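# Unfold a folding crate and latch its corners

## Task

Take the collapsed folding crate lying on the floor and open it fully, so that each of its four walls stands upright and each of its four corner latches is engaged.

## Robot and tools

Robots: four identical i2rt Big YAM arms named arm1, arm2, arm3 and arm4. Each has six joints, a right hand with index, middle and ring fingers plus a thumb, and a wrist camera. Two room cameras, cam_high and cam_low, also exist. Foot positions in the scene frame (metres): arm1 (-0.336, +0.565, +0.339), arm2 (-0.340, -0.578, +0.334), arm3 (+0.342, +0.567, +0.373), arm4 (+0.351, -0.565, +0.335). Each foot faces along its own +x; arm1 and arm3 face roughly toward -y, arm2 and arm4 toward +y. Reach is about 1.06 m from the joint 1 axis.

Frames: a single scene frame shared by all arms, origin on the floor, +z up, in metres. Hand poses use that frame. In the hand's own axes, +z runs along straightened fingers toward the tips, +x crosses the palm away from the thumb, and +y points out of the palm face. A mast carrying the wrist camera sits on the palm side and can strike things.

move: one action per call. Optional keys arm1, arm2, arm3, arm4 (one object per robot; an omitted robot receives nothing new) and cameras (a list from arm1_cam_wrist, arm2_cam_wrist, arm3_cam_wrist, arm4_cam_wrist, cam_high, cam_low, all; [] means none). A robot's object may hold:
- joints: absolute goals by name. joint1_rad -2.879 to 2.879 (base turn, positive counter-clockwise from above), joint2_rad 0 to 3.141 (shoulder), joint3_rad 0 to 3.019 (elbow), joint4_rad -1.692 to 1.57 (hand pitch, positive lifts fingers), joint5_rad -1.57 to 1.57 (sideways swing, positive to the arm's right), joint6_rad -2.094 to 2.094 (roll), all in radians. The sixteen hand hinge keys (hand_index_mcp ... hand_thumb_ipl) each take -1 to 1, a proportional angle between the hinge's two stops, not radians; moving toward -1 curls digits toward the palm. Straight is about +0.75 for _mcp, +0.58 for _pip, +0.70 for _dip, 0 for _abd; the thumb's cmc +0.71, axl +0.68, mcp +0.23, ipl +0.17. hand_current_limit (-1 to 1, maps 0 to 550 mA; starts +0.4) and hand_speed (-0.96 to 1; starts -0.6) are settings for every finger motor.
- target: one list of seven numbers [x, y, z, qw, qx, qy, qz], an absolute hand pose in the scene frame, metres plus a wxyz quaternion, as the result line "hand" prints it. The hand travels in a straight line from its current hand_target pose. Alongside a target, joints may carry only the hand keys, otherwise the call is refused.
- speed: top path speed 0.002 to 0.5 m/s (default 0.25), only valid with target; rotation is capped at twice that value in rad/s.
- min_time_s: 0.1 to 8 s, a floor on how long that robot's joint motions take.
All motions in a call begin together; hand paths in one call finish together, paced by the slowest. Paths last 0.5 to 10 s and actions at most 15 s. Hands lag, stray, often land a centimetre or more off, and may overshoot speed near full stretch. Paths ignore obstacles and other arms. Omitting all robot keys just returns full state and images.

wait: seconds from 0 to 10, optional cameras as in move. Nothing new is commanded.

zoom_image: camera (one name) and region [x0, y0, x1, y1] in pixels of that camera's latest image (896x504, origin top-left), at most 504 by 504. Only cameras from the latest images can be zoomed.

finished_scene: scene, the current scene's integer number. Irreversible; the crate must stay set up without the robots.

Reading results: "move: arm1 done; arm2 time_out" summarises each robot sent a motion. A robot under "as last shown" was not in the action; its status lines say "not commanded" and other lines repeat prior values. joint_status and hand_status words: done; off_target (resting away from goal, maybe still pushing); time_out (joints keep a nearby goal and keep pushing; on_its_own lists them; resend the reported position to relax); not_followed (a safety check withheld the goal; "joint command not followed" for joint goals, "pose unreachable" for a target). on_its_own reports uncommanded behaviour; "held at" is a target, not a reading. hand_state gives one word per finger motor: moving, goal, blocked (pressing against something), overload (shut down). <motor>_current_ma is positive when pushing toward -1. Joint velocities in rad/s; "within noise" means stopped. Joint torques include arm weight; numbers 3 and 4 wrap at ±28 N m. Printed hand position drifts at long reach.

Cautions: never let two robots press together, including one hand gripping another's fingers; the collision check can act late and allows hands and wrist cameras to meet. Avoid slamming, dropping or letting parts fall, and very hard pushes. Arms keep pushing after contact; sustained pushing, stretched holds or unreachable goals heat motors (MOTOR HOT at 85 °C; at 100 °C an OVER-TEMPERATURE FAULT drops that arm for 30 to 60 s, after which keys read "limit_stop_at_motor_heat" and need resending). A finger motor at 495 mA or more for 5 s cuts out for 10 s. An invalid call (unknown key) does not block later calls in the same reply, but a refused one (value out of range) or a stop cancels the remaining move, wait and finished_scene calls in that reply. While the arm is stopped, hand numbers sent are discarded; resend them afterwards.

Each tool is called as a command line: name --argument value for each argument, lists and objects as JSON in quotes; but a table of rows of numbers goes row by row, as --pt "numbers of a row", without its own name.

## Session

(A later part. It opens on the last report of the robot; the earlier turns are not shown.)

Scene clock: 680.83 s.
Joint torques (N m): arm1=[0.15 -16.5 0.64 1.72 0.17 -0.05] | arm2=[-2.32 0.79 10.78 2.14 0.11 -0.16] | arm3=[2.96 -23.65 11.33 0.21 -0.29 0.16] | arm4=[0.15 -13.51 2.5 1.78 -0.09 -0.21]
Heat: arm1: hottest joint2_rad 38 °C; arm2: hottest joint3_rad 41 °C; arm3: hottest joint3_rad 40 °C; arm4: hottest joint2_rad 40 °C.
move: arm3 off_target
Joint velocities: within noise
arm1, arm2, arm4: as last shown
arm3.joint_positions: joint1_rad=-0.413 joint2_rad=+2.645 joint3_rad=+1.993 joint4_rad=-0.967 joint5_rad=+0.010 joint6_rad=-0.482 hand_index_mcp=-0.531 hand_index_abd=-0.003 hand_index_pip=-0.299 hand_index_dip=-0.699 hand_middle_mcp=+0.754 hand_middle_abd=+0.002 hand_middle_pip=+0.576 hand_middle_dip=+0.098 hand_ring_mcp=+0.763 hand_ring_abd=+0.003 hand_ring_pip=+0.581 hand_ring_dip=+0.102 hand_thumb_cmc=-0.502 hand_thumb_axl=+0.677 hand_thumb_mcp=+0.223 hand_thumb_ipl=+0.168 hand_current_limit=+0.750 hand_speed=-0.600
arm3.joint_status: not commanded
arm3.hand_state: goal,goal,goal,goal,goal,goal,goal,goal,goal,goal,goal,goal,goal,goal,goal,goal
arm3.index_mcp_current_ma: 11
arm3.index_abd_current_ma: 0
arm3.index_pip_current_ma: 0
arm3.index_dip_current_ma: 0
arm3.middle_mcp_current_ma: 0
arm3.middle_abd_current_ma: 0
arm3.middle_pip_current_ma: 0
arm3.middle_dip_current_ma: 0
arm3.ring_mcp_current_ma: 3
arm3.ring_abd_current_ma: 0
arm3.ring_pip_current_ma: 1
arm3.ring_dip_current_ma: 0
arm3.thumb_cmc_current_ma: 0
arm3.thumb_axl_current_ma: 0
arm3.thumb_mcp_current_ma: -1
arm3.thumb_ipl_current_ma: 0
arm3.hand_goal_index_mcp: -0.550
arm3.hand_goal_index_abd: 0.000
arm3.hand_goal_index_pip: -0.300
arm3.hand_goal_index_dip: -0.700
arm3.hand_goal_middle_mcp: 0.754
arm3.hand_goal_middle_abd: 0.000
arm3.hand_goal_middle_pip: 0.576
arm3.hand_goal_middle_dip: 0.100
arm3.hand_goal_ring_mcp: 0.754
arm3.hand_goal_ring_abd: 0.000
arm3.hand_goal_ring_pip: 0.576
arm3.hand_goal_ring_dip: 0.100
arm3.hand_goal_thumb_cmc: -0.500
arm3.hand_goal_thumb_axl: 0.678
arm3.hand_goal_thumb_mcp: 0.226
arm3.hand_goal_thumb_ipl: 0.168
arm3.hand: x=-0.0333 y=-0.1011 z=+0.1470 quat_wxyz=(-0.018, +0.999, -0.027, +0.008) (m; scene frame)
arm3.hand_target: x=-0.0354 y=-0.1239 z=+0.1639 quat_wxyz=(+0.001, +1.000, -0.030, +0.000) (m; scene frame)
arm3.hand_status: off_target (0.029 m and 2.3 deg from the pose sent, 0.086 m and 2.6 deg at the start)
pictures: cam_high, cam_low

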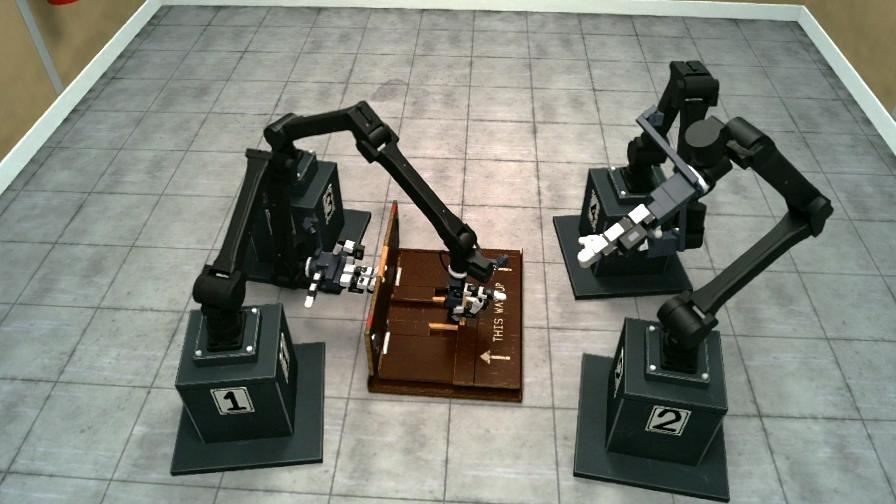

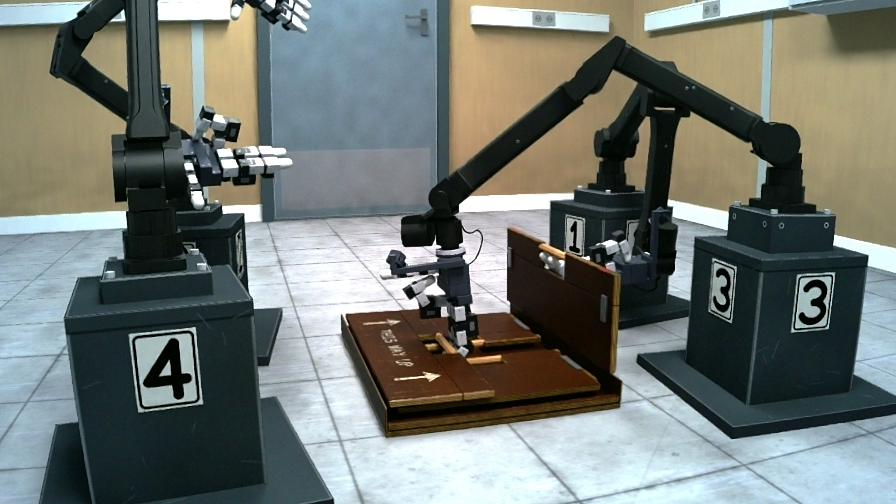

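move --arm3 '{"target": [-0.036, -0.130, 0.157, 0, 0.9996, -0.0297, 0], "speed": 0.1, "joints": {"hand_middle_dip": -0.05, "hand_ring_dip": -0.05}}'

move --arm3 '{"target": [-0.036, -0.130, 0.190, 0, 0.9996, -0.0297, 0], "speed": 0.1}' --cameras '["cam_high", "cam_low"]'

zoom_image --camera "cam_low" --region '[390, 230, 570, 420]'

Scene clock: 693.00 s.
Joint torques (N m): arm1=[0.09 -16.56 0.65 1.74 0.17 -0.05] | arm2=[-2.32 0.85 10.78 2.13 0.1 -0.16] | arm3=[3.31 -23.3 11.69 0.4 -0.29 0.18] | arm4=[0.15 -13.63 2.48 1.76 -0.11 -0.24]
Heat: arm1: hottest joint2_rad 38 °C; arm2: hottest joint3_rad 41 °C; arm3: hottest joint3_rad 40 °C; arm4: hottest joint2_rad 40 °C.
move: arm3 off_target
Joint velocities: within noise
arm1, arm2, arm4: as last shown
arm3.joint_positions: joint1_rad=-0.413 joint2_rad=+2.663 joint3_rad=+2.018 joint4_rad=-0.981 joint5_rad=+0.009 joint6_rad=-0.481 hand_index_mcp=-0.531 hand_index_abd=-0.003 hand_index_pip=-0.299 hand_index_dip=-0.699 hand_middle_mcp=+0.758 hand_middle_abd=+0.001 hand_middle_pip=+0.576 hand_middle_dip=-0.054 hand_ring_mcp=+0.766 hand_ring_abd=+0.003 hand_ring_pip=+0.582 hand_ring_dip=-0.044 hand_thumb_cmc=-0.502 hand_thumb_axl=+0.677 hand_thumb_mcp=+0.223 hand_thumb_ipl=+0.168 hand_current_limit=+0.750 hand_speed=-0.600
arm3.joint_status: all done
arm3.hand_state: goal,goal,goal,goal,goal,goal,goal,goal,goal,goal,goal,goal,goal,goal,goal,goal
arm3.index_mcp_current_ma: 11
arm3.index_abd_current_ma: 0
arm3.index_pip_current_ma: 0
arm3.index_dip_current_ma: 0
arm3.middle_mcp_current_ma: 1
arm3.middle_abd_current_ma: 0
arm3.middle_pip_current_ma: 0
arm3.middle_dip_current_ma: -1
arm3.ring_mcp_current_ma: 5
arm3.ring_abd_current_ma: 0
arm3.ring_pip_current_ma: 1
arm3.ring_dip_current_ma: 2
arm3.thumb_cmc_current_ma: 0
arm3.thumb_axl_current_ma: 0
arm3.thumb_mcp_current_ma: -1
arm3.thumb_ipl_current_ma: 0
arm3.hand_goal_index_mcp: -0.550
arm3.hand_goal_index_abd: 0.000
arm3.hand_goal_index_pip: -0.300
arm3.hand_goal_index_dip: -0.700
arm3.hand_goal_middle_mcp: 0.754
arm3.hand_goal_middle_abd: 0.000
arm3.hand_goal_middle_pip: 0.576
arm3.hand_goal_middle_dip: -0.050
arm3.hand_goal_ring_mcp: 0.754
arm3.hand_goal_ring_abd: 0.000
arm3.hand_goal_ring_pip: 0.576
arm3.hand_goal_ring_dip: -0.050
arm3.hand_goal_thumb_cmc: -0.500
arm3.hand_goal_thumb_axl: 0.678
arm3.hand_goal_thumb_mcp: 0.226
arm3.hand_goal_thumb_ipl: 0.168
arm3.hand: x=-0.0339 y=-0.1026 z=+0.1415 quat_wxyz=(-0.022, +0.999, -0.028, +0.011) (m; scene frame)
arm3.hand_target: x=-0.0349 y=-0.1286 z=+0.1579 quat_wxyz=(+0.000, +1.000, -0.029, +0.000) (m; scene frame)
arm3.hand_status: off_target (0.032 m and 2.8 deg from the pose sent, 0.031 m and 2.3 deg at the start)
pictures: none

Scene clock: 694.00 s.
Joint torques (N m): arm1=[0.21 -16.44 0.64 1.72 0.17 -0.05] | arm2=[-2.26 0.85 10.77 2.13 0.1 -0.16] | arm3=[3.25 -27.75 9.78 -0.13 -0.33 0.13] | arm4=[0.38 -13.63 2.5 1.78 -0.1 -0.22]
Heat: arm1: hottest joint2_rad 38 °C; arm2: hottest joint3_rad 41 °C; arm3: hottest joint3_rad 40 °C; arm4: hottest joint2_rad 39 °C.
move: arm3 off_target
Joint velocities: within noise
arm1, arm4: as last shown
arm2.joint_positions: joint1_rad=+0.643 joint2_rad=+0.616 joint3_rad=+1.332 joint4_rad=-1.246 joint5_rad=-0.006 joint6_rad=+1.092 hand_index_mcp=+0.755 hand_index_abd=+0.000 hand_index_pip=+0.577 hand_index_dip=+0.696 hand_middle_mcp=+0.755 hand_middle_abd=+0.000 hand_middle_pip=+0.577 hand_middle_dip=+0.696 hand_ring_mcp=+0.755 hand_ring_abd=+0.000 hand_ring_pip=+0.577 hand_ring_dip=+0.696 hand_thumb_cmc=+0.715 hand_thumb_axl=+0.677 hand_thumb_mcp=+0.226 hand_thumb_ipl=+0.168 hand_current_limit=+0.400 hand_speed=-0.600
arm2.joint_status: not commanded
arm2.hand_state: goal,goal,goal,goal,goal,goal,goal,goal,goal,goal,goal,goal,goal,goal,goal,goal
arm2.index_mcp_current_ma: 0
arm2.index_abd_current_ma: 0
arm2.index_pip_current_ma: 0
arm2.index_dip_current_ma: 0
arm2.middle_mcp_current_ma: 0
arm2.middle_abd_current_ma: 0
arm2.middle_pip_current_ma: 0
arm2.middle_dip_current_ma: 0
arm2.ring_mcp_current_ma: 0
arm2.ring_abd_current_ma: 0
arm2.ring_pip_current_ma: 0
arm2.ring_dip_current_ma: 0
arm2.thumb_cmc_current_ma: 0
arm2.thumb_axl_current_ma: 0
arm2.thumb_mcp_current_ma: 0
arm2.thumb_ipl_current_ma: 0
arm2.hand_goal_index_mcp: 0.754
arm2.hand_goal_index_abd: 0.000
arm2.hand_goal_index_pip: 0.576
arm2.hand_goal_index_dip: 0.696
arm2.hand_goal_middle_mcp: 0.754
arm2.hand_goal_middle_abd: 0.000
arm2.hand_goal_middle_pip: 0.576
arm2.hand_goal_middle_dip: 0.696
arm2.hand_goal_ring_mcp: 0.754
arm2.hand_goal_ring_abd: 0.000
arm2.hand_goal_ring_pip: 0.576
arm2.hand_goal_ring_dip: 0.696
arm2.hand_goal_thumb_cmc: 0.714
arm2.hand_goal_thumb_axl: 0.678
arm2.hand_goal_thumb_mcp: 0.226
arm2.hand_goal_thumb_ipl: 0.168
arm2.hand: x=-0.3926 y=-0.3057 z=+0.8798 quat_wxyz=(-0.355, +0.253, +0.830, +0.347) (m; scene frame)
arm2.hand_target: x=-0.3913 y=-0.3082 z=+0.8914 quat_wxyz=(-0.363, +0.251, +0.824, +0.355) (m; scene frame)
arm2.hand_status: not commanded
arm3.joint_positions: joint1_rad=-0.413 joint2_rad=+2.660 joint3_rad=+2.018 joint4_rad=-1.002 joint5_rad=+0.010 joint6_rad=-0.473 hand_index_mcp=-0.531 hand_index_abd=-0.003 hand_index_pip=-0.299 hand_index_dip=-0.699 hand_middle_mcp=+0.754 hand_middle_abd=+0.001 hand_middle_pip=+0.576 hand_middle_dip=-0.053 hand_ring_mcp=+0.755 hand_ring_abd=+0.013 hand_ring_pip=+0.579 hand_ring_dip=-0.045 hand_thumb_cmc=-0.502 hand_thumb_axl=+0.677 hand_thumb_mcp=+0.223 hand_thumb_ipl=+0.168 hand_current_limit=+0.750 hand_speed=-0.600
arm3.joint_status: not commanded
arm3.hand_state: goal,goal,goal,goal,goal,goal,goal,goal,goal,goal,goal,goal,goal,goal,goal,goal
arm3.index_mcp_current_ma: 11
arm3.index_abd_current_ma: 0
arm3.index_pip_current_ma: 0
arm3.index_dip_current_ma: 0
arm3.middle_mcp_current_ma: 0
arm3.middle_abd_current_ma: 0
arm3.middle_pip_current_ma: 0
arm3.middle_dip_current_ma: 0
arm3.ring_mcp_current_ma: 0
arm3.ring_abd_current_ma: 4
arm3.ring_pip_current_ma: 0
arm3.ring_dip_current_ma: 1
arm3.thumb_cmc_current_ma: 0
arm3.thumb_axl_current_ma: 0
arm3.thumb_mcp_current_ma: -1
arm3.thumb_ipl_current_ma: 0
arm3.hand_goal_index_mcp: -0.550
arm3.hand_goal_index_abd: 0.000
arm3.hand_goal_index_pip: -0.300
arm3.hand_goal_index_dip: -0.700
arm3.hand_goal_middle_mcp: 0.754
arm3.hand_goal_middle_abd: 0.000
arm3.hand_goal_middle_pip: 0.576
arm3.hand_goal_middle_dip: -0.050
arm3.hand_goal_ring_mcp: 0.754
arm3.hand_goal_ring_abd: 0.000
arm3.hand_goal_ring_pip: 0.576
arm3.hand_goal_ring_dip: -0.050
arm3.hand_goal_thumb_cmc: -0.500
arm3.hand_goal_thumb_axl: 0.678
arm3.hand_goal_thumb_mcp: 0.226
arm3.hand_goal_thumb_ipl: 0.168
arm3.hand: x=-0.0325 y=-0.0988 z=+0.1425 quat_wxyz=(-0.030, +0.999, -0.031, +0.014) (m; scene frame)
arm3.hand_target: x=-0.0351 y=-0.1287 z=+0.1898 quat_wxyz=(+0.000, +1.000, -0.030, +0.001) (m; scene frame)
arm3.hand_status: off_target (0.057 m and 3.8 deg from the pose sent, 0.056 m and 2.7 deg at the start)
pictures: cam_high, cam_low

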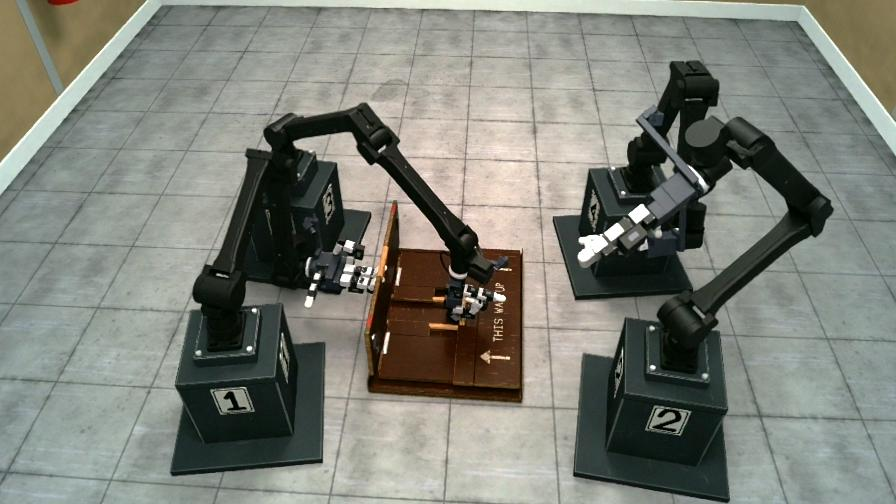

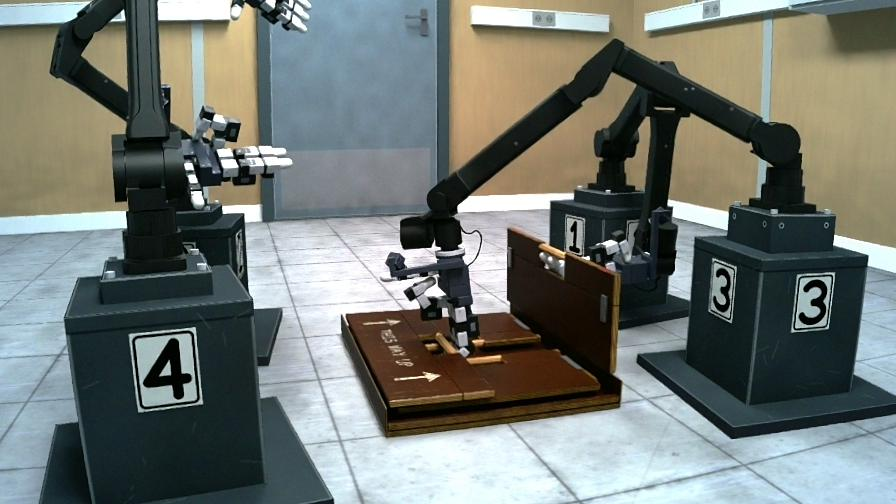

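Scaled by 2.653.

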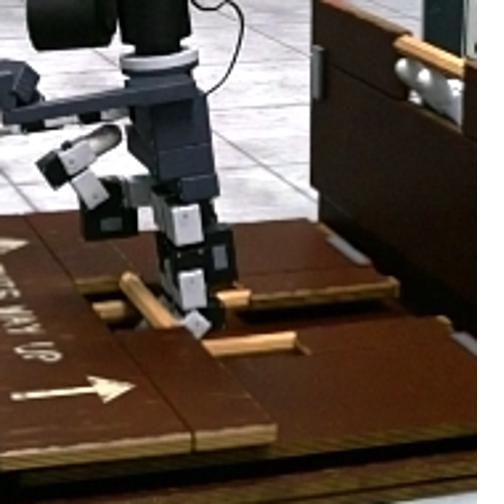

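move --arm3 '{"joints": {"hand_middle_dip": -0.4, "hand_ring_dip": -0.4, "hand_middle_mcp": 0.66, "hand_ring_mcp": 0.66}}'

move --arm3 '{"target": [-0.034, -0.122, 0.225, 0, 0.9996, -0.0297, 0], "speed": 0.1, "joints": {"hand_middle_dip": -0.6, "hand_ring_dip": -0.6}}' --cameras '["cam_high", "cam_low"]'

zoom_image --camera "cam_low" --region '[390, 230, 570, 420]'

Scene clock: 697.77 s.
Joint torques (N m): arm1=[0.15 -16.56 0.64 1.73 0.17 -0.05] | arm2=[-2.32 0.85 10.78 2.14 0.1 -0.15] | arm3=[3.25 -27.93 9.76 0.2 -0.65 0.12] | arm4=[0.21 -13.51 2.51 1.76 -0.08 -0.21]
Heat: arm1: hottest joint2_rad 38 °C; arm2: hottest joint3_rad 41 °C; arm3: hottest joint3_rad 41 °C; arm4: hottest joint2_rad 39 °C.
move: arm3 off_target
Joint velocities: within noise
arm1, arm2: as last shown
arm3.joint_positions: joint1_rad=-0.413 joint2_rad=+2.662 joint3_rad=+2.018 joint4_rad=-1.012 joint5_rad=+0.018 joint6_rad=-0.473 hand_index_mcp=-0.531 hand_index_abd=-0.003 hand_index_pip=-0.299 hand_index_dip=-0.699 hand_middle_mcp=+0.689 hand_middle_abd=+0.002 hand_middle_pip=+0.584 hand_middle_dip=-0.380 hand_ring_mcp=+0.709 hand_ring_abd=+0.014 hand_ring_pip=+0.592 hand_ring_dip=-0.364 hand_thumb_cmc=-0.501 hand_thumb_axl=+0.677 hand_thumb_mcp=+0.223 hand_thumb_ipl=+0.168 hand_current_limit=+0.750 hand_speed=-0.600
arm3.joint_status: hand_middle_mcp off_target (ended at +0.689, target +0.660); hand_middle_dip off_target (ended at -0.380, target -0.400); hand_ring_mcp off_target (ended at +0.709, target +0.660); hand_ring_dip off_target (ended at -0.364, target -0.400)
arm3.hand_state: goal,goal,goal,goal,blocked,goal,goal,blocked,blocked,goal,goal,blocked,goal,goal,goal,goal
arm3.index_mcp_current_ma: 11
arm3.index_abd_current_ma: 0
arm3.index_pip_current_ma: 0
arm3.index_dip_current_ma: 0
arm3.middle_mcp_current_ma: 25
arm3.middle_abd_current_ma: 0
arm3.middle_pip_current_ma: 2
arm3.middle_dip_current_ma: 12
arm3.ring_mcp_current_ma: 63
arm3.ring_abd_current_ma: 5
arm3.ring_pip_current_ma: 8
arm3.ring_dip_current_ma: 33
arm3.thumb_cmc_current_ma: 0
arm3.thumb_axl_current_ma: 0
arm3.thumb_mcp_current_ma: -1
arm3.thumb_ipl_current_ma: 0
arm3.hand_goal_index_mcp: -0.550
arm3.hand_goal_index_abd: 0.000
arm3.hand_goal_index_pip: -0.300
arm3.hand_goal_index_dip: -0.700
arm3.hand_goal_middle_mcp: 0.660
arm3.hand_goal_middle_abd: 0.000
arm3.hand_goal_middle_pip: 0.576
arm3.hand_goal_middle_dip: -0.400
arm3.hand_goal_ring_mcp: 0.660
arm3.hand_goal_ring_abd: 0.000
arm3.hand_goal_ring_pip: 0.576
arm3.hand_goal_ring_dip: -0.400
arm3.hand_goal_thumb_cmc: -0.500
arm3.hand_goal_thumb_axl: 0.678
arm3.hand_goal_thumb_mcp: 0.226
arm3.hand_goal_thumb_ipl: 0.168
arm3.hand: x=-0.0322 y=-0.0956 z=+0.1406 quat_wxyz=(-0.036, +0.999, -0.031, +0.014) (m; scene frame)
arm3.hand_target: x=-0.0351 y=-0.1287 z=+0.1897 quat_wxyz=(+0.000, +1.000, -0.030, +0.000) (m; scene frame)
arm3.hand_status: not commanded
arm4.joint_positions: joint1_rad=+1.595 joint2_rad=+1.895 joint3_rad=+0.653 joint4_rad=+1.483 joint5_rad=+1.497 joint6_rad=+0.224 hand_index_mcp=+0.760 hand_index_abd=-0.001 hand_index_pip=+0.576 hand_index_dip=+0.694 hand_middle_mcp=+0.760 hand_middle_abd=-0.001 hand_middle_pip=+0.576 hand_middle_dip=+0.694 hand_ring_mcp=-0.358 hand_ring_abd=+0.002 hand_ring_pip=-0.619 hand_ring_dip=-0.493 hand_thumb_cmc=+0.719 hand_thumb_axl=+0.677 hand_thumb_mcp=+0.224 hand_thumb_ipl=+0.168 hand_current_limit=+0.750 hand_speed=-0.600
arm4.joint_status: not commanded
arm4.hand_state: goal,goal,goal,goal,goal,goal,goal,goal,goal,goal,goal,goal,goal,goal,goal,goal
arm4.index_mcp_current_ma: 1
arm4.index_abd_current_ma: 0
arm4.index_pip_current_ma: 0
arm4.index_dip_current_ma: 0
arm4.middle_mcp_current_ma: 1
arm4.middle_abd_current_ma: 0
arm4.middle_pip_current_ma: 0
arm4.middle_dip_current_ma: 0
arm4.ring_mcp_current_ma: 0
arm4.ring_abd_current_ma: 0
arm4.ring_pip_current_ma: 0
arm4.ring_dip_current_ma: 0
arm4.thumb_cmc_current_ma: 1
arm4.thumb_axl_current_ma: 0
arm4.thumb_mcp_current_ma: 0
arm4.thumb_ipl_current_ma: 0
arm4.hand_goal_index_mcp: 0.754
arm4.hand_goal_index_abd: 0.000
arm4.hand_goal_index_pip: 0.576
arm4.hand_goal_index_dip: 0.696
arm4.hand_goal_middle_mcp: 0.754
arm4.hand_goal_middle_abd: 0.000
arm4.hand_goal_middle_pip: 0.576
arm4.hand_goal_middle_dip: 0.696
arm4.hand_goal_ring_mcp: -0.360
arm4.hand_goal_ring_abd: 0.000
arm4.hand_goal_ring_pip: -0.620
arm4.hand_goal_ring_dip: -0.490
arm4.hand_goal_thumb_cmc: 0.714
arm4.hand_goal_thumb_axl: 0.678
arm4.hand_goal_thumb_mcp: 0.226
arm4.hand_goal_thumb_ipl: 0.168
arm4.hand: x=-0.0308 y=-0.4465 z=+0.5247 quat_wxyz=(-0.239, +0.079, +0.696, +0.672) (m; scene frame)
arm4.hand_target: x=-0.0284 y=-0.4481 z=+0.5230 quat_wxyz=(-0.238, +0.077, +0.697, +0.673) (m; scene frame)
arm4.hand_status: not commanded
pictures: none

Scene clock: 699.03 s.
Joint torques (N m): arm1=[0.15 -16.56 0.65 1.74 0.17 -0.05] | arm2=[-2.32 0.85 10.77 2.11 0.1 -0.16] | arm3=[3.08 -29.57 7.9 0.02 -0.54 0.06] | arm4=[0.26 -13.68 2.54 1.76 -0.1 -0.22]
Heat: arm1: hottest joint2_rad 38 °C; arm2: hottest joint3_rad 41 °C; arm3: hottest joint3_rad 41 °C; arm4: hottest joint2_rad 39 °C.
move: arm3 off_target
Joint velocities: within noise
arm1, arm2, arm4: as last shown
arm3.joint_positions: joint1_rad=-0.413 joint2_rad=+2.607 joint3_rad=+1.984 joint4_rad=-1.028 joint5_rad=+0.015 joint6_rad=-0.471 hand_index_mcp=-0.531 hand_index_abd=-0.003 hand_index_pip=-0.299 hand_index_dip=-0.699 hand_middle_mcp=+0.670 hand_middle_abd=+0.001 hand_middle_pip=+0.585 hand_middle_dip=-0.582 hand_ring_mcp=+0.694 hand_ring_abd=+0.014 hand_ring_pip=+0.592 hand_ring_dip=-0.567 hand_thumb_cmc=-0.501 hand_thumb_axl=+0.677 hand_thumb_mcp=+0.223 hand_thumb_ipl=+0.168 hand_current_limit=+0.750 hand_speed=-0.600
arm3.joint_status: hand_ring_dip off_target (ended at -0.567, target -0.600); the others done
arm3.hand_state: goal,goal,goal,goal,goal,goal,goal,goal,blocked,goal,goal,blocked,goal,goal,goal,goal
arm3.index_mcp_current_ma: 11
arm3.index_abd_current_ma: 0
arm3.index_pip_current_ma: 0
arm3.index_dip_current_ma: 0
arm3.middle_mcp_current_ma: 4
arm3.middle_abd_current_ma: 0
arm3.middle_pip_current_ma: 3
arm3.middle_dip_current_ma: 10
arm3.ring_mcp_current_ma: 32
arm3.ring_abd_current_ma: 5
arm3.ring_pip_current_ma: 8
arm3.ring_dip_current_ma: 28
arm3.thumb_cmc_current_ma: 0
arm3.thumb_axl_current_ma: 0
arm3.thumb_mcp_current_ma: -1
arm3.thumb_ipl_current_ma: 0
arm3.hand_goal_index_mcp: -0.550
arm3.hand_goal_index_abd: 0.000
arm3.hand_goal_index_pip: -0.300
arm3.hand_goal_index_dip: -0.700
arm3.hand_goal_middle_mcp: 0.660
arm3.hand_goal_middle_abd: 0.000
arm3.hand_goal_middle_pip: 0.576
arm3.hand_goal_middle_dip: -0.600
arm3.hand_goal_ring_mcp: 0.660
arm3.hand_goal_ring_abd: 0.000
arm3.hand_goal_ring_pip: 0.576
arm3.hand_goal_ring_dip: -0.600
arm3.hand_goal_thumb_cmc: -0.500
arm3.hand_goal_thumb_axl: 0.678
arm3.hand_goal_thumb_mcp: 0.226
arm3.hand_goal_thumb_ipl: 0.168
arm3.hand: x=-0.0316 y=-0.0947 z=+0.1672 quat_wxyz=(-0.034, +0.999, -0.032, +0.014) (m; scene frame)
arm3.hand_target: x=-0.0336 y=-0.1213 z=+0.2236 quat_wxyz=(+0.000, +1.000, -0.030, +0.000) (m; scene frame)
arm3.hand_status: off_target (0.064 m and 4.2 deg from the pose sent, 0.088 m and 4.4 deg at the start)
pictures: cam_high, cam_low

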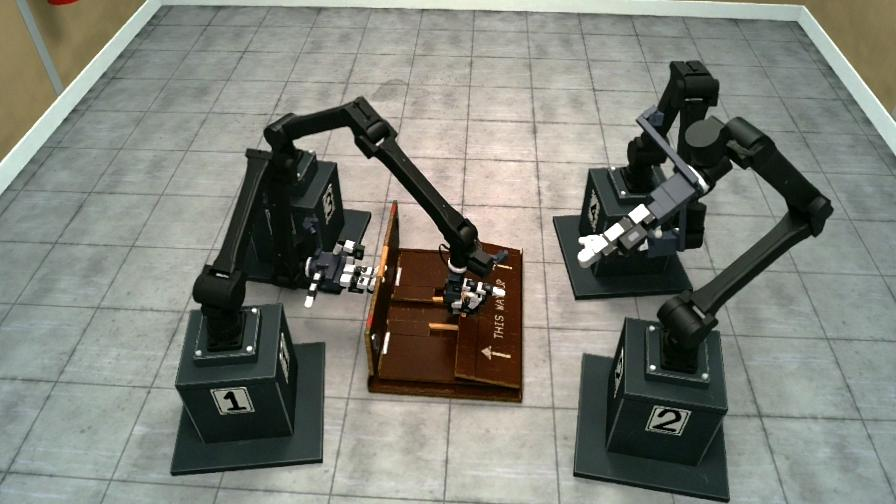

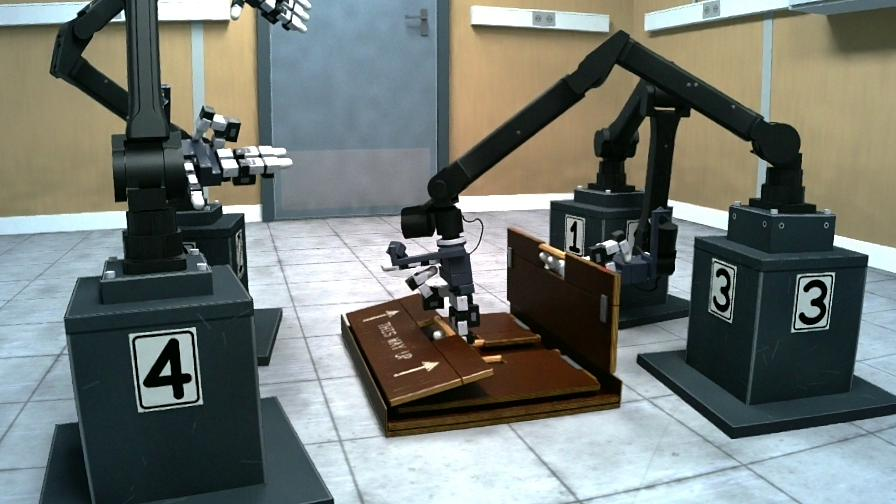

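Scaled by 2.653.

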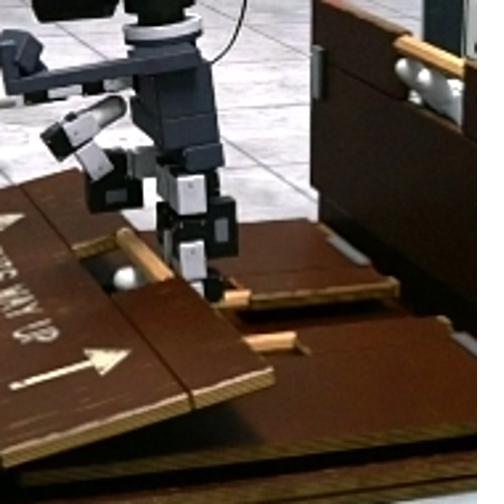

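move --arm3 '{"target": [-0.034, -0.138, 0.270, 0, 0.9996, -0.0297, 0], "speed": 0.1, "joints": {"hand_middle_dip": -0.9, "hand_ring_dip": -0.9, "hand_middle_mcp": 0.7, "hand_ring_mcp": 0.7}}'

move --arm3 '{"target": [-0.034, -0.160, 0.315, 0, 0.9996, -0.0297, 0], "speed": 0.1, "joints": {"hand_middle_dip": -0.95, "hand_ring_dip": -0.95}}' --cameras '["cam_high", "cam_low"]'

zoom_image --camera "cam_low" --region '[390, 230, 570, 420]'

Scene clock: 703.83 s.
Joint torques (N m): arm1=[0.15 -16.62 0.65 1.72 0.17 -0.05] | arm2=[-2.32 0.79 10.78 2.13 0.1 -0.16] | arm3=[3.14 -29.39 11.71 -1.07 -0.31 0.01] | arm4=[0.32 -13.8 2.48 1.78 -0.09 -0.21]
Heat: arm1: hottest joint2_rad 38 °C; arm2: hottest joint3_rad 42 °C; arm3: hottest joint3_rad 41 °C; arm4: hottest joint2_rad 39 °C.
move: arm3 off_target
Joint velocities: within noise
arm1, arm2, arm4: as last shown
arm3.joint_positions: joint1_rad=-0.403 joint2_rad=+2.570 joint3_rad=+2.015 joint4_rad=-1.095 joint5_rad=+0.010 joint6_rad=-0.452 hand_index_mcp=-0.531 hand_index_abd=-0.003 hand_index_pip=-0.299 hand_index_dip=-0.699 hand_middle_mcp=+0.684 hand_middle_abd=+0.000 hand_middle_pip=+0.581 hand_middle_dip=-0.860 hand_ring_mcp=+0.699 hand_ring_abd=+0.012 hand_ring_pip=+0.592 hand_ring_dip=-0.849 hand_thumb_cmc=-0.501 hand_thumb_axl=+0.677 hand_thumb_mcp=+0.223 hand_thumb_ipl=+0.168 hand_current_limit=+0.750 hand_speed=-0.600
arm3.joint_status: hand_middle_dip off_target (ended at -0.860, target -0.900); hand_ring_dip off_target (ended at -0.849, target -0.900); the others done
arm3.hand_state: goal,goal,goal,goal,goal,goal,goal,blocked,goal,goal,goal,blocked,goal,goal,goal,goal
arm3.index_mcp_current_ma: 11
arm3.index_abd_current_ma: 0
arm3.index_pip_current_ma: 0
arm3.index_dip_current_ma: 0
arm3.middle_mcp_current_ma: -9
arm3.middle_abd_current_ma: 0
arm3.middle_pip_current_ma: 1
arm3.middle_dip_current_ma: 38
arm3.ring_mcp_current_ma: 0
arm3.ring_abd_current_ma: 4
arm3.ring_pip_current_ma: 8
arm3.ring_dip_current_ma: 59
arm3.thumb_cmc_current_ma: 0
arm3.thumb_axl_current_ma: 0
arm3.thumb_mcp_current_ma: -1
arm3.thumb_ipl_current_ma: 0
arm3.hand_goal_index_mcp: -0.550
arm3.hand_goal_index_abd: 0.000
arm3.hand_goal_index_pip: -0.300
arm3.hand_goal_index_dip: -0.700
arm3.hand_goal_middle_mcp: 0.700
arm3.hand_goal_middle_abd: 0.000
arm3.hand_goal_middle_pip: 0.576
arm3.hand_goal_middle_dip: -0.900
arm3.hand_goal_ring_mcp: 0.700
arm3.hand_goal_ring_abd: 0.000
arm3.hand_goal_ring_pip: 0.576
arm3.hand_goal_ring_dip: -0.900
arm3.hand_goal_thumb_cmc: -0.500
arm3.hand_goal_thumb_axl: 0.678
arm3.hand_goal_thumb_mcp: 0.226
arm3.hand_goal_thumb_ipl: 0.168
arm3.hand: x=-0.0304 y=-0.1064 z=+0.2026 quat_wxyz=(-0.032, +0.999, -0.037, +0.015) (m; scene frame)
arm3.hand_target: x=-0.0330 y=-0.1364 z=+0.2690 quat_wxyz=(+0.001, +1.000, -0.030, +0.000) (m; scene frame)
arm3.hand_status: off_target (0.075 m and 4.1 deg from the pose sent, 0.111 m and 4.2 deg at the start)
pictures: none

Scene clock: 705.10 s.
Joint torques (N m): arm1=[0.21 -16.5 0.64 1.74 0.17 -0.05] | arm2=[-2.26 0.79 10.77 2.13 0.11 -0.16] | arm3=[3.02 -29.74 13.31 -1.13 -0.3 -0.02] | arm4=[0.15 -13.63 2.52 1.78 -0.1 -0.21]
Heat: arm1: hottest joint2_rad 38 °C; arm2: hottest joint3_rad 42 °C; arm3: hottest joint3_rad 41 °C; arm4: hottest joint2_rad 39 °C.
move: arm3 off_target
Joint velocities: within noise
arm1.joint_positions: joint1_rad=+1.202 joint2_rad=+2.622 joint3_rad=+0.887 joint4_rad=+1.557 joint5_rad=+1.424 joint6_rad=+0.157 hand_index_mcp=+0.795 hand_index_abd=+0.033 hand_index_pip=+0.606 hand_index_dip=+0.002 hand_middle_mcp=+0.798 hand_middle_abd=-0.001 hand_middle_pip=+0.594 hand_middle_dip=-0.036 hand_ring_mcp=-0.358 hand_ring_abd=+0.001 hand_ring_pip=-0.620 hand_ring_dip=-0.488 hand_thumb_cmc=+0.722 hand_thumb_axl=+0.677 hand_thumb_mcp=+0.226 hand_thumb_ipl=+0.168 hand_current_limit=+0.750 hand_speed=-0.600
arm1.joint_status: not commanded
arm1.hand_state: blocked,blocked,blocked,blocked,blocked,goal,goal,goal,goal,goal,goal,goal,goal,goal,goal,goal
arm1.index_mcp_current_ma: 34
arm1.index_abd_current_ma: 16
arm1.index_pip_current_ma: 16
arm1.index_dip_current_ma: 48
arm1.middle_mcp_current_ma: 38
arm1.middle_abd_current_ma: 0
arm1.middle_pip_current_ma: 6
arm1.middle_dip_current_ma: 4
arm1.ring_mcp_current_ma: 0
arm1.ring_abd_current_ma: 0
arm1.ring_pip_current_ma: 0
arm1.ring_dip_current_ma: 0
arm1.thumb_cmc_current_ma: 1
arm1.thumb_axl_current_ma: 0
arm1.thumb_mcp_current_ma: 0
arm1.thumb_ipl_current_ma: 0
arm1.hand_goal_index_mcp: 0.754
arm1.hand_goal_index_abd: 0.000
arm1.hand_goal_index_pip: 0.576
arm1.hand_goal_index_dip: -0.050
arm1.hand_goal_middle_mcp: 0.754
arm1.hand_goal_middle_abd: 0.000
arm1.hand_goal_middle_pip: 0.576
arm1.hand_goal_middle_dip: -0.050
arm1.hand_goal_ring_mcp: -0.360
arm1.hand_goal_ring_abd: 0.000
arm1.hand_goal_ring_pip: -0.620
arm1.hand_goal_ring_dip: -0.490
arm1.hand_goal_thumb_cmc: 0.714
arm1.hand_goal_thumb_axl: 0.678
arm1.hand_goal_thumb_mcp: 0.226
arm1.hand_goal_thumb_ipl: 0.168
arm1.hand: x=+0.0192 y=+0.3106 z=+0.2908 quat_wxyz=(+0.697, +0.716, -0.016, -0.026) (m; scene frame)
arm1.hand_target: x=+0.0180 y=+0.3081 z=+0.2880 quat_wxyz=(+0.698, +0.716, -0.023, -0.022) (m; scene frame)
arm1.hand_status: not commanded
arm2, arm4: as last shown
arm3.joint_positions: joint1_rad=-0.386 joint2_rad=+2.570 joint3_rad=+2.136 joint4_rad=-1.223 joint5_rad=+0.010 joint6_rad=-0.435 hand_index_mcp=-0.531 hand_index_abd=-0.003 hand_index_pip=-0.299 hand_index_dip=-0.699 hand_middle_mcp=+0.681 hand_middle_abd=+0.001 hand_middle_pip=+0.583 hand_middle_dip=-0.905 hand_ring_mcp=+0.696 hand_ring_abd=+0.012 hand_ring_pip=+0.592 hand_ring_dip=-0.892 hand_thumb_cmc=-0.501 hand_thumb_axl=+0.677 hand_thumb_mcp=+0.223 hand_thumb_ipl=+0.168 hand_current_limit=+0.750 hand_speed=-0.600
arm3.joint_status: hand_middle_dip off_target (ended at -0.905, target -0.950); hand_ring_dip off_target (ended at -0.892, target -0.950)
arm3.hand_state: goal,goal,goal,goal,goal,goal,goal,blocked,goal,goal,goal,blocked,goal,goal,goal,goal
arm3.index_mcp_current_ma: 11
arm3.index_abd_current_ma: 0
arm3.index_pip_current_ma: 0
arm3.index_dip_current_ma: 0
arm3.middle_mcp_current_ma: -11
arm3.middle_abd_current_ma: 0
arm3.middle_pip_current_ma: 2
arm3.middle_dip_current_ma: 49
arm3.ring_mcp_current_ma: -1
arm3.ring_abd_current_ma: 4
arm3.ring_pip_current_ma: 8
arm3.ring_dip_current_ma: 75
arm3.thumb_cmc_current_ma: 0
arm3.thumb_axl_current_ma: 0
arm3.thumb_mcp_current_ma: -1
arm3.thumb_ipl_current_ma: 0
arm3.hand_goal_index_mcp: -0.550
arm3.hand_goal_index_abd: 0.000
arm3.hand_goal_index_pip: -0.300
arm3.hand_goal_index_dip: -0.700
arm3.hand_goal_middle_mcp: 0.700
arm3.hand_goal_middle_abd: 0.000
arm3.hand_goal_middle_pip: 0.576
arm3.hand_goal_middle_dip: -0.950
arm3.hand_goal_ring_mcp: 0.700
arm3.hand_goal_ring_abd: 0.000
arm3.hand_goal_ring_pip: 0.576
arm3.hand_goal_ring_dip: -0.950
arm3.hand_goal_thumb_cmc: -0.500
arm3.hand_goal_thumb_axl: 0.678
arm3.hand_goal_thumb_mcp: 0.226
arm3.hand_goal_thumb_ipl: 0.168
arm3.hand: x=-0.0302 y=-0.1291 z=+0.2428 quat_wxyz=(-0.035, +0.999, -0.037, +0.016) (m; scene frame)
arm3.hand_target: x=-0.0328 y=-0.1576 z=+0.3139 quat_wxyz=(+0.001, +1.000, -0.030, +0.000) (m; scene frame)
arm3.hand_status: off_target (0.079 m and 4.5 deg from the pose sent, 0.125 m and 4.1 deg at the start; pose on its path clipped on 5 of 38 steps)
pictures: cam_high, cam_low

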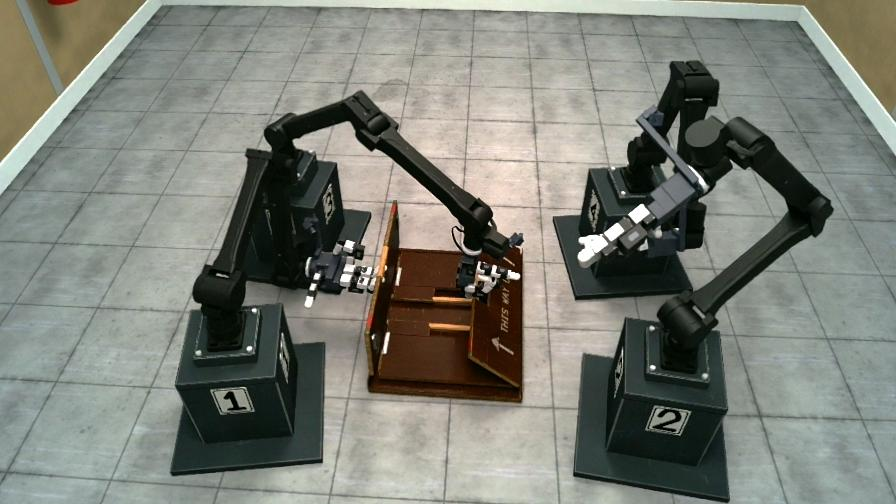

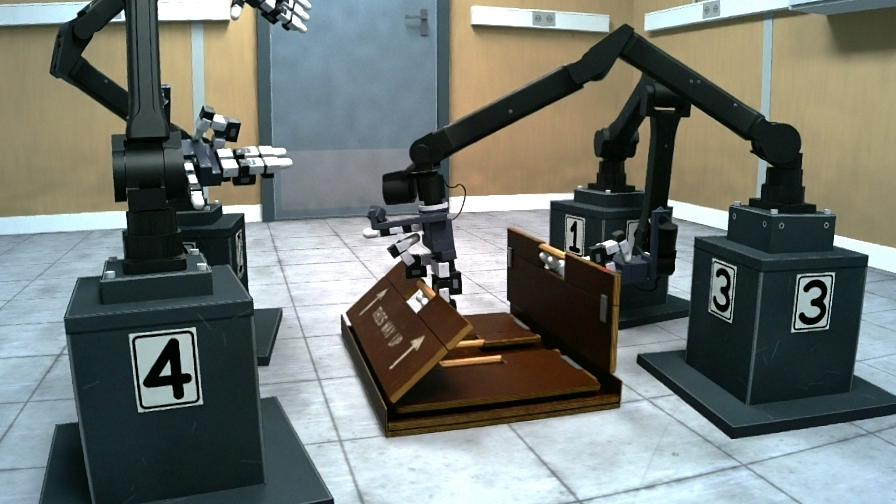

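Scaled by 2.653.

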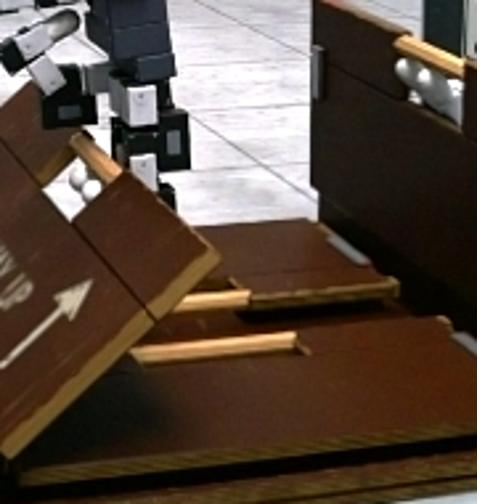

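move --arm3 '{"target": [-0.034, -0.190, 0.350, 0, 0.9996, -0.0297, 0], "speed": 0.1}'

move --arm3 '{"target": [-0.034, -0.225, 0.400, 0.1305, 0.991, -0.0294, -0.0039], "speed": 0.12}' --cameras '["cam_high", "cam_low"]'

zoom_image --camera "cam_low" --region '[340, 190, 560, 420]'

Scene clock: 710.37 s.
Joint torques (N m): arm1=[0.09 -16.5 0.64 1.74 0.17 -0.05] | arm2=[-2.32 0.79 10.77 2.11 0.1 -0.16] | arm3=[2.84 -30.33 15.15 -0.94 -0.41 -0.01] | arm4=[0.09 -13.57 2.5 1.74 -0.1 -0.22]
Heat: arm1: hottest joint2_rad 38 °C; arm2: hottest joint3_rad 42 °C; arm3: hottest joint3_rad 42 °C; arm4: hottest joint2_rad 39 °C.
move: arm3 off_target
Joint velocities: within noise
arm1, arm2, arm4: as last shown
arm3.joint_positions: joint1_rad=-0.366 joint2_rad=+2.634 joint3_rad=+2.355 joint4_rad=-1.391 joint5_rad=+0.013 joint6_rad=-0.417 hand_index_mcp=-0.531 hand_index_abd=-0.003 hand_index_pip=-0.299 hand_index_dip=-0.699 hand_middle_mcp=+0.690 hand_middle_abd=+0.001 hand_middle_pip=+0.595 hand_middle_dip=-0.908 hand_ring_mcp=+0.706 hand_ring_abd=+0.012 hand_ring_pip=+0.597 hand_ring_dip=-0.892 hand_thumb_cmc=-0.501 hand_thumb_axl=+0.677 hand_thumb_mcp=+0.223 hand_thumb_ipl=+0.168 hand_current_limit=+0.750 hand_speed=-0.600
arm3.joint_status: not commanded
arm3.hand_state: goal,goal,goal,goal,goal,goal,goal,blocked,goal,goal,blocked,blocked,goal,goal,goal,goal
arm3.index_mcp_current_ma: 11
arm3.index_abd_current_ma: 0
arm3.index_pip_current_ma: 0
arm3.index_dip_current_ma: 0
arm3.middle_mcp_current_ma: -4
arm3.middle_abd_current_ma: 0
arm3.middle_pip_current_ma: 10
arm3.middle_dip_current_ma: 43
arm3.ring_mcp_current_ma: 2
arm3.ring_abd_current_ma: 4
arm3.ring_pip_current_ma: 12
arm3.ring_dip_current_ma: 75
arm3.thumb_cmc_current_ma: 0
arm3.thumb_axl_current_ma: 0
arm3.thumb_mcp_current_ma: -1
arm3.thumb_ipl_current_ma: 0
arm3.hand_goal_index_mcp: -0.550
arm3.hand_goal_index_abd: 0.000
arm3.hand_goal_index_pip: -0.300
arm3.hand_goal_index_dip: -0.700
arm3.hand_goal_middle_mcp: 0.700
arm3.hand_goal_middle_abd: 0.000
arm3.hand_goal_middle_pip: 0.576
arm3.hand_goal_middle_dip: -0.950
arm3.hand_goal_ring_mcp: 0.700
arm3.hand_goal_ring_abd: 0.000
arm3.hand_goal_ring_pip: 0.576
arm3.hand_goal_ring_dip: -0.950
arm3.hand_goal_thumb_cmc: -0.500
arm3.hand_goal_thumb_axl: 0.678
arm3.hand_goal_thumb_mcp: 0.226
arm3.hand_goal_thumb_ipl: 0.168
arm3.hand: x=-0.0302 y=-0.1581 z=+0.2739 quat_wxyz=(-0.043, +0.998, -0.036, +0.017) (m; scene frame)
arm3.hand_target: x=-0.0323 y=-0.1866 z=+0.3496 quat_wxyz=(+0.001, +1.000, -0.030, +0.000) (m; scene frame)
arm3.hand_status: off_target (0.083 m and 5.4 deg from the pose sent, 0.123 m and 4.5 deg at the start)
pictures: none

Scene clock: 712.03 s.
Joint torques (N m): arm1=[0.15 -16.44 0.65 1.73 0.17 -0.05] | arm2=[-2.32 0.79 10.78 2.11 0.11 -0.15] | arm3=[2.78 -33.03 10.39 1.26 -0.84 0.07] | arm4=[0.26 -13.63 2.54 1.78 -0.1 -0.22]
Heat: arm1: hottest joint2_rad 38 °C; arm2: hottest joint3_rad 42 °C; arm3: hottest joint3_rad 42 °C; arm4: hottest joint2_rad 39 °C.
move: arm3 off_target
Joint velocities: within noise
arm1, arm2, arm4: as last shown
arm3.joint_positions: joint1_rad=-0.366 joint2_rad=+2.551 joint3_rad=+2.236 joint4_rad=-1.151 joint5_rad=-0.086 joint6_rad=-0.417 hand_index_mcp=-0.531 hand_index_abd=-0.003 hand_index_pip=-0.299 hand_index_dip=-0.699 hand_middle_mcp=+0.710 hand_middle_abd=+0.001 hand_middle_pip=+0.594 hand_middle_dip=-0.925 hand_ring_mcp=+0.725 hand_ring_abd=+0.012 hand_ring_pip=+0.597 hand_ring_dip=-0.911 hand_thumb_cmc=-0.501 hand_thumb_axl=+0.677 hand_thumb_mcp=+0.223 hand_thumb_ipl=+0.168 hand_current_limit=+0.750 hand_speed=-0.600
arm3.joint_status: not commanded
arm3.hand_state: goal,goal,goal,goal,goal,goal,goal,blocked,blocked,goal,blocked,blocked,goal,goal,goal,goal
arm3.index_mcp_current_ma: 11
arm3.index_abd_current_ma: 0
arm3.index_pip_current_ma: 0
arm3.index_dip_current_ma: 0
arm3.middle_mcp_current_ma: 4
arm3.middle_abd_current_ma: 0
arm3.middle_pip_current_ma: 10
arm3.middle_dip_current_ma: 17
arm3.ring_mcp_current_ma: 19
arm3.ring_abd_current_ma: 4
arm3.ring_pip_current_ma: 12
arm3.ring_dip_current_ma: 37
arm3.thumb_cmc_current_ma: 0
arm3.thumb_axl_current_ma: 0
arm3.thumb_mcp_current_ma: -1
arm3.thumb_ipl_current_ma: 0
arm3.hand_goal_index_mcp: -0.550
arm3.hand_goal_index_abd: 0.000
arm3.hand_goal_index_pip: -0.300
arm3.hand_goal_index_dip: -0.700
arm3.hand_goal_middle_mcp: 0.700
arm3.hand_goal_middle_abd: 0.000
arm3.hand_goal_middle_pip: 0.576
arm3.hand_goal_middle_dip: -0.950
arm3.hand_goal_ring_mcp: 0.700
arm3.hand_goal_ring_abd: 0.000
arm3.hand_goal_ring_pip: 0.576
arm3.hand_goal_ring_dip: -0.950
arm3.hand_goal_thumb_cmc: -0.500
arm3.hand_goal_thumb_axl: 0.678
arm3.hand_goal_thumb_mcp: 0.226
arm3.hand_goal_thumb_ipl: 0.168
arm3.hand: x=-0.0316 y=-0.1966 z=+0.3115 quat_wxyz=(+0.071, +0.997, -0.034, +0.017) (m; scene frame)
arm3.hand_target: x=-0.0326 y=-0.2221 z=+0.3988 quat_wxyz=(+0.130, +0.991, -0.029, -0.003) (m; scene frame)
arm3.hand_status: off_target (0.093 m and 7.3 deg from the pose sent, 0.143 m and 20.1 deg at the start; pose on its path clipped on 1 of 50 steps)
pictures: cam_high, cam_low

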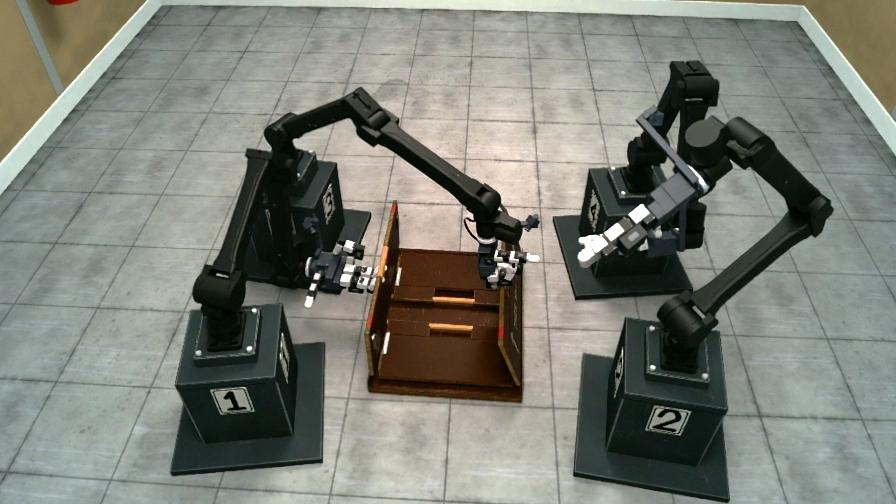

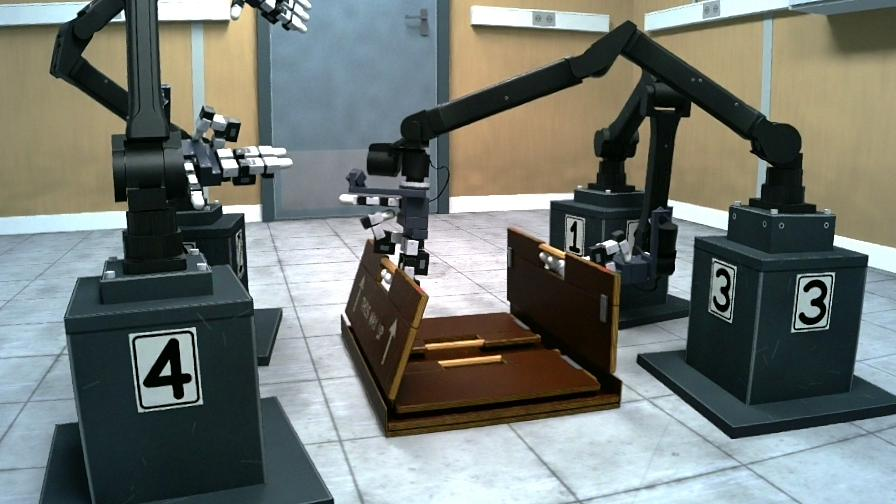

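Scaled by 2.191.

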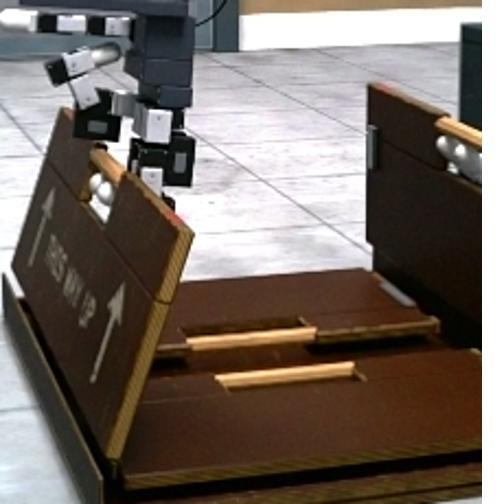

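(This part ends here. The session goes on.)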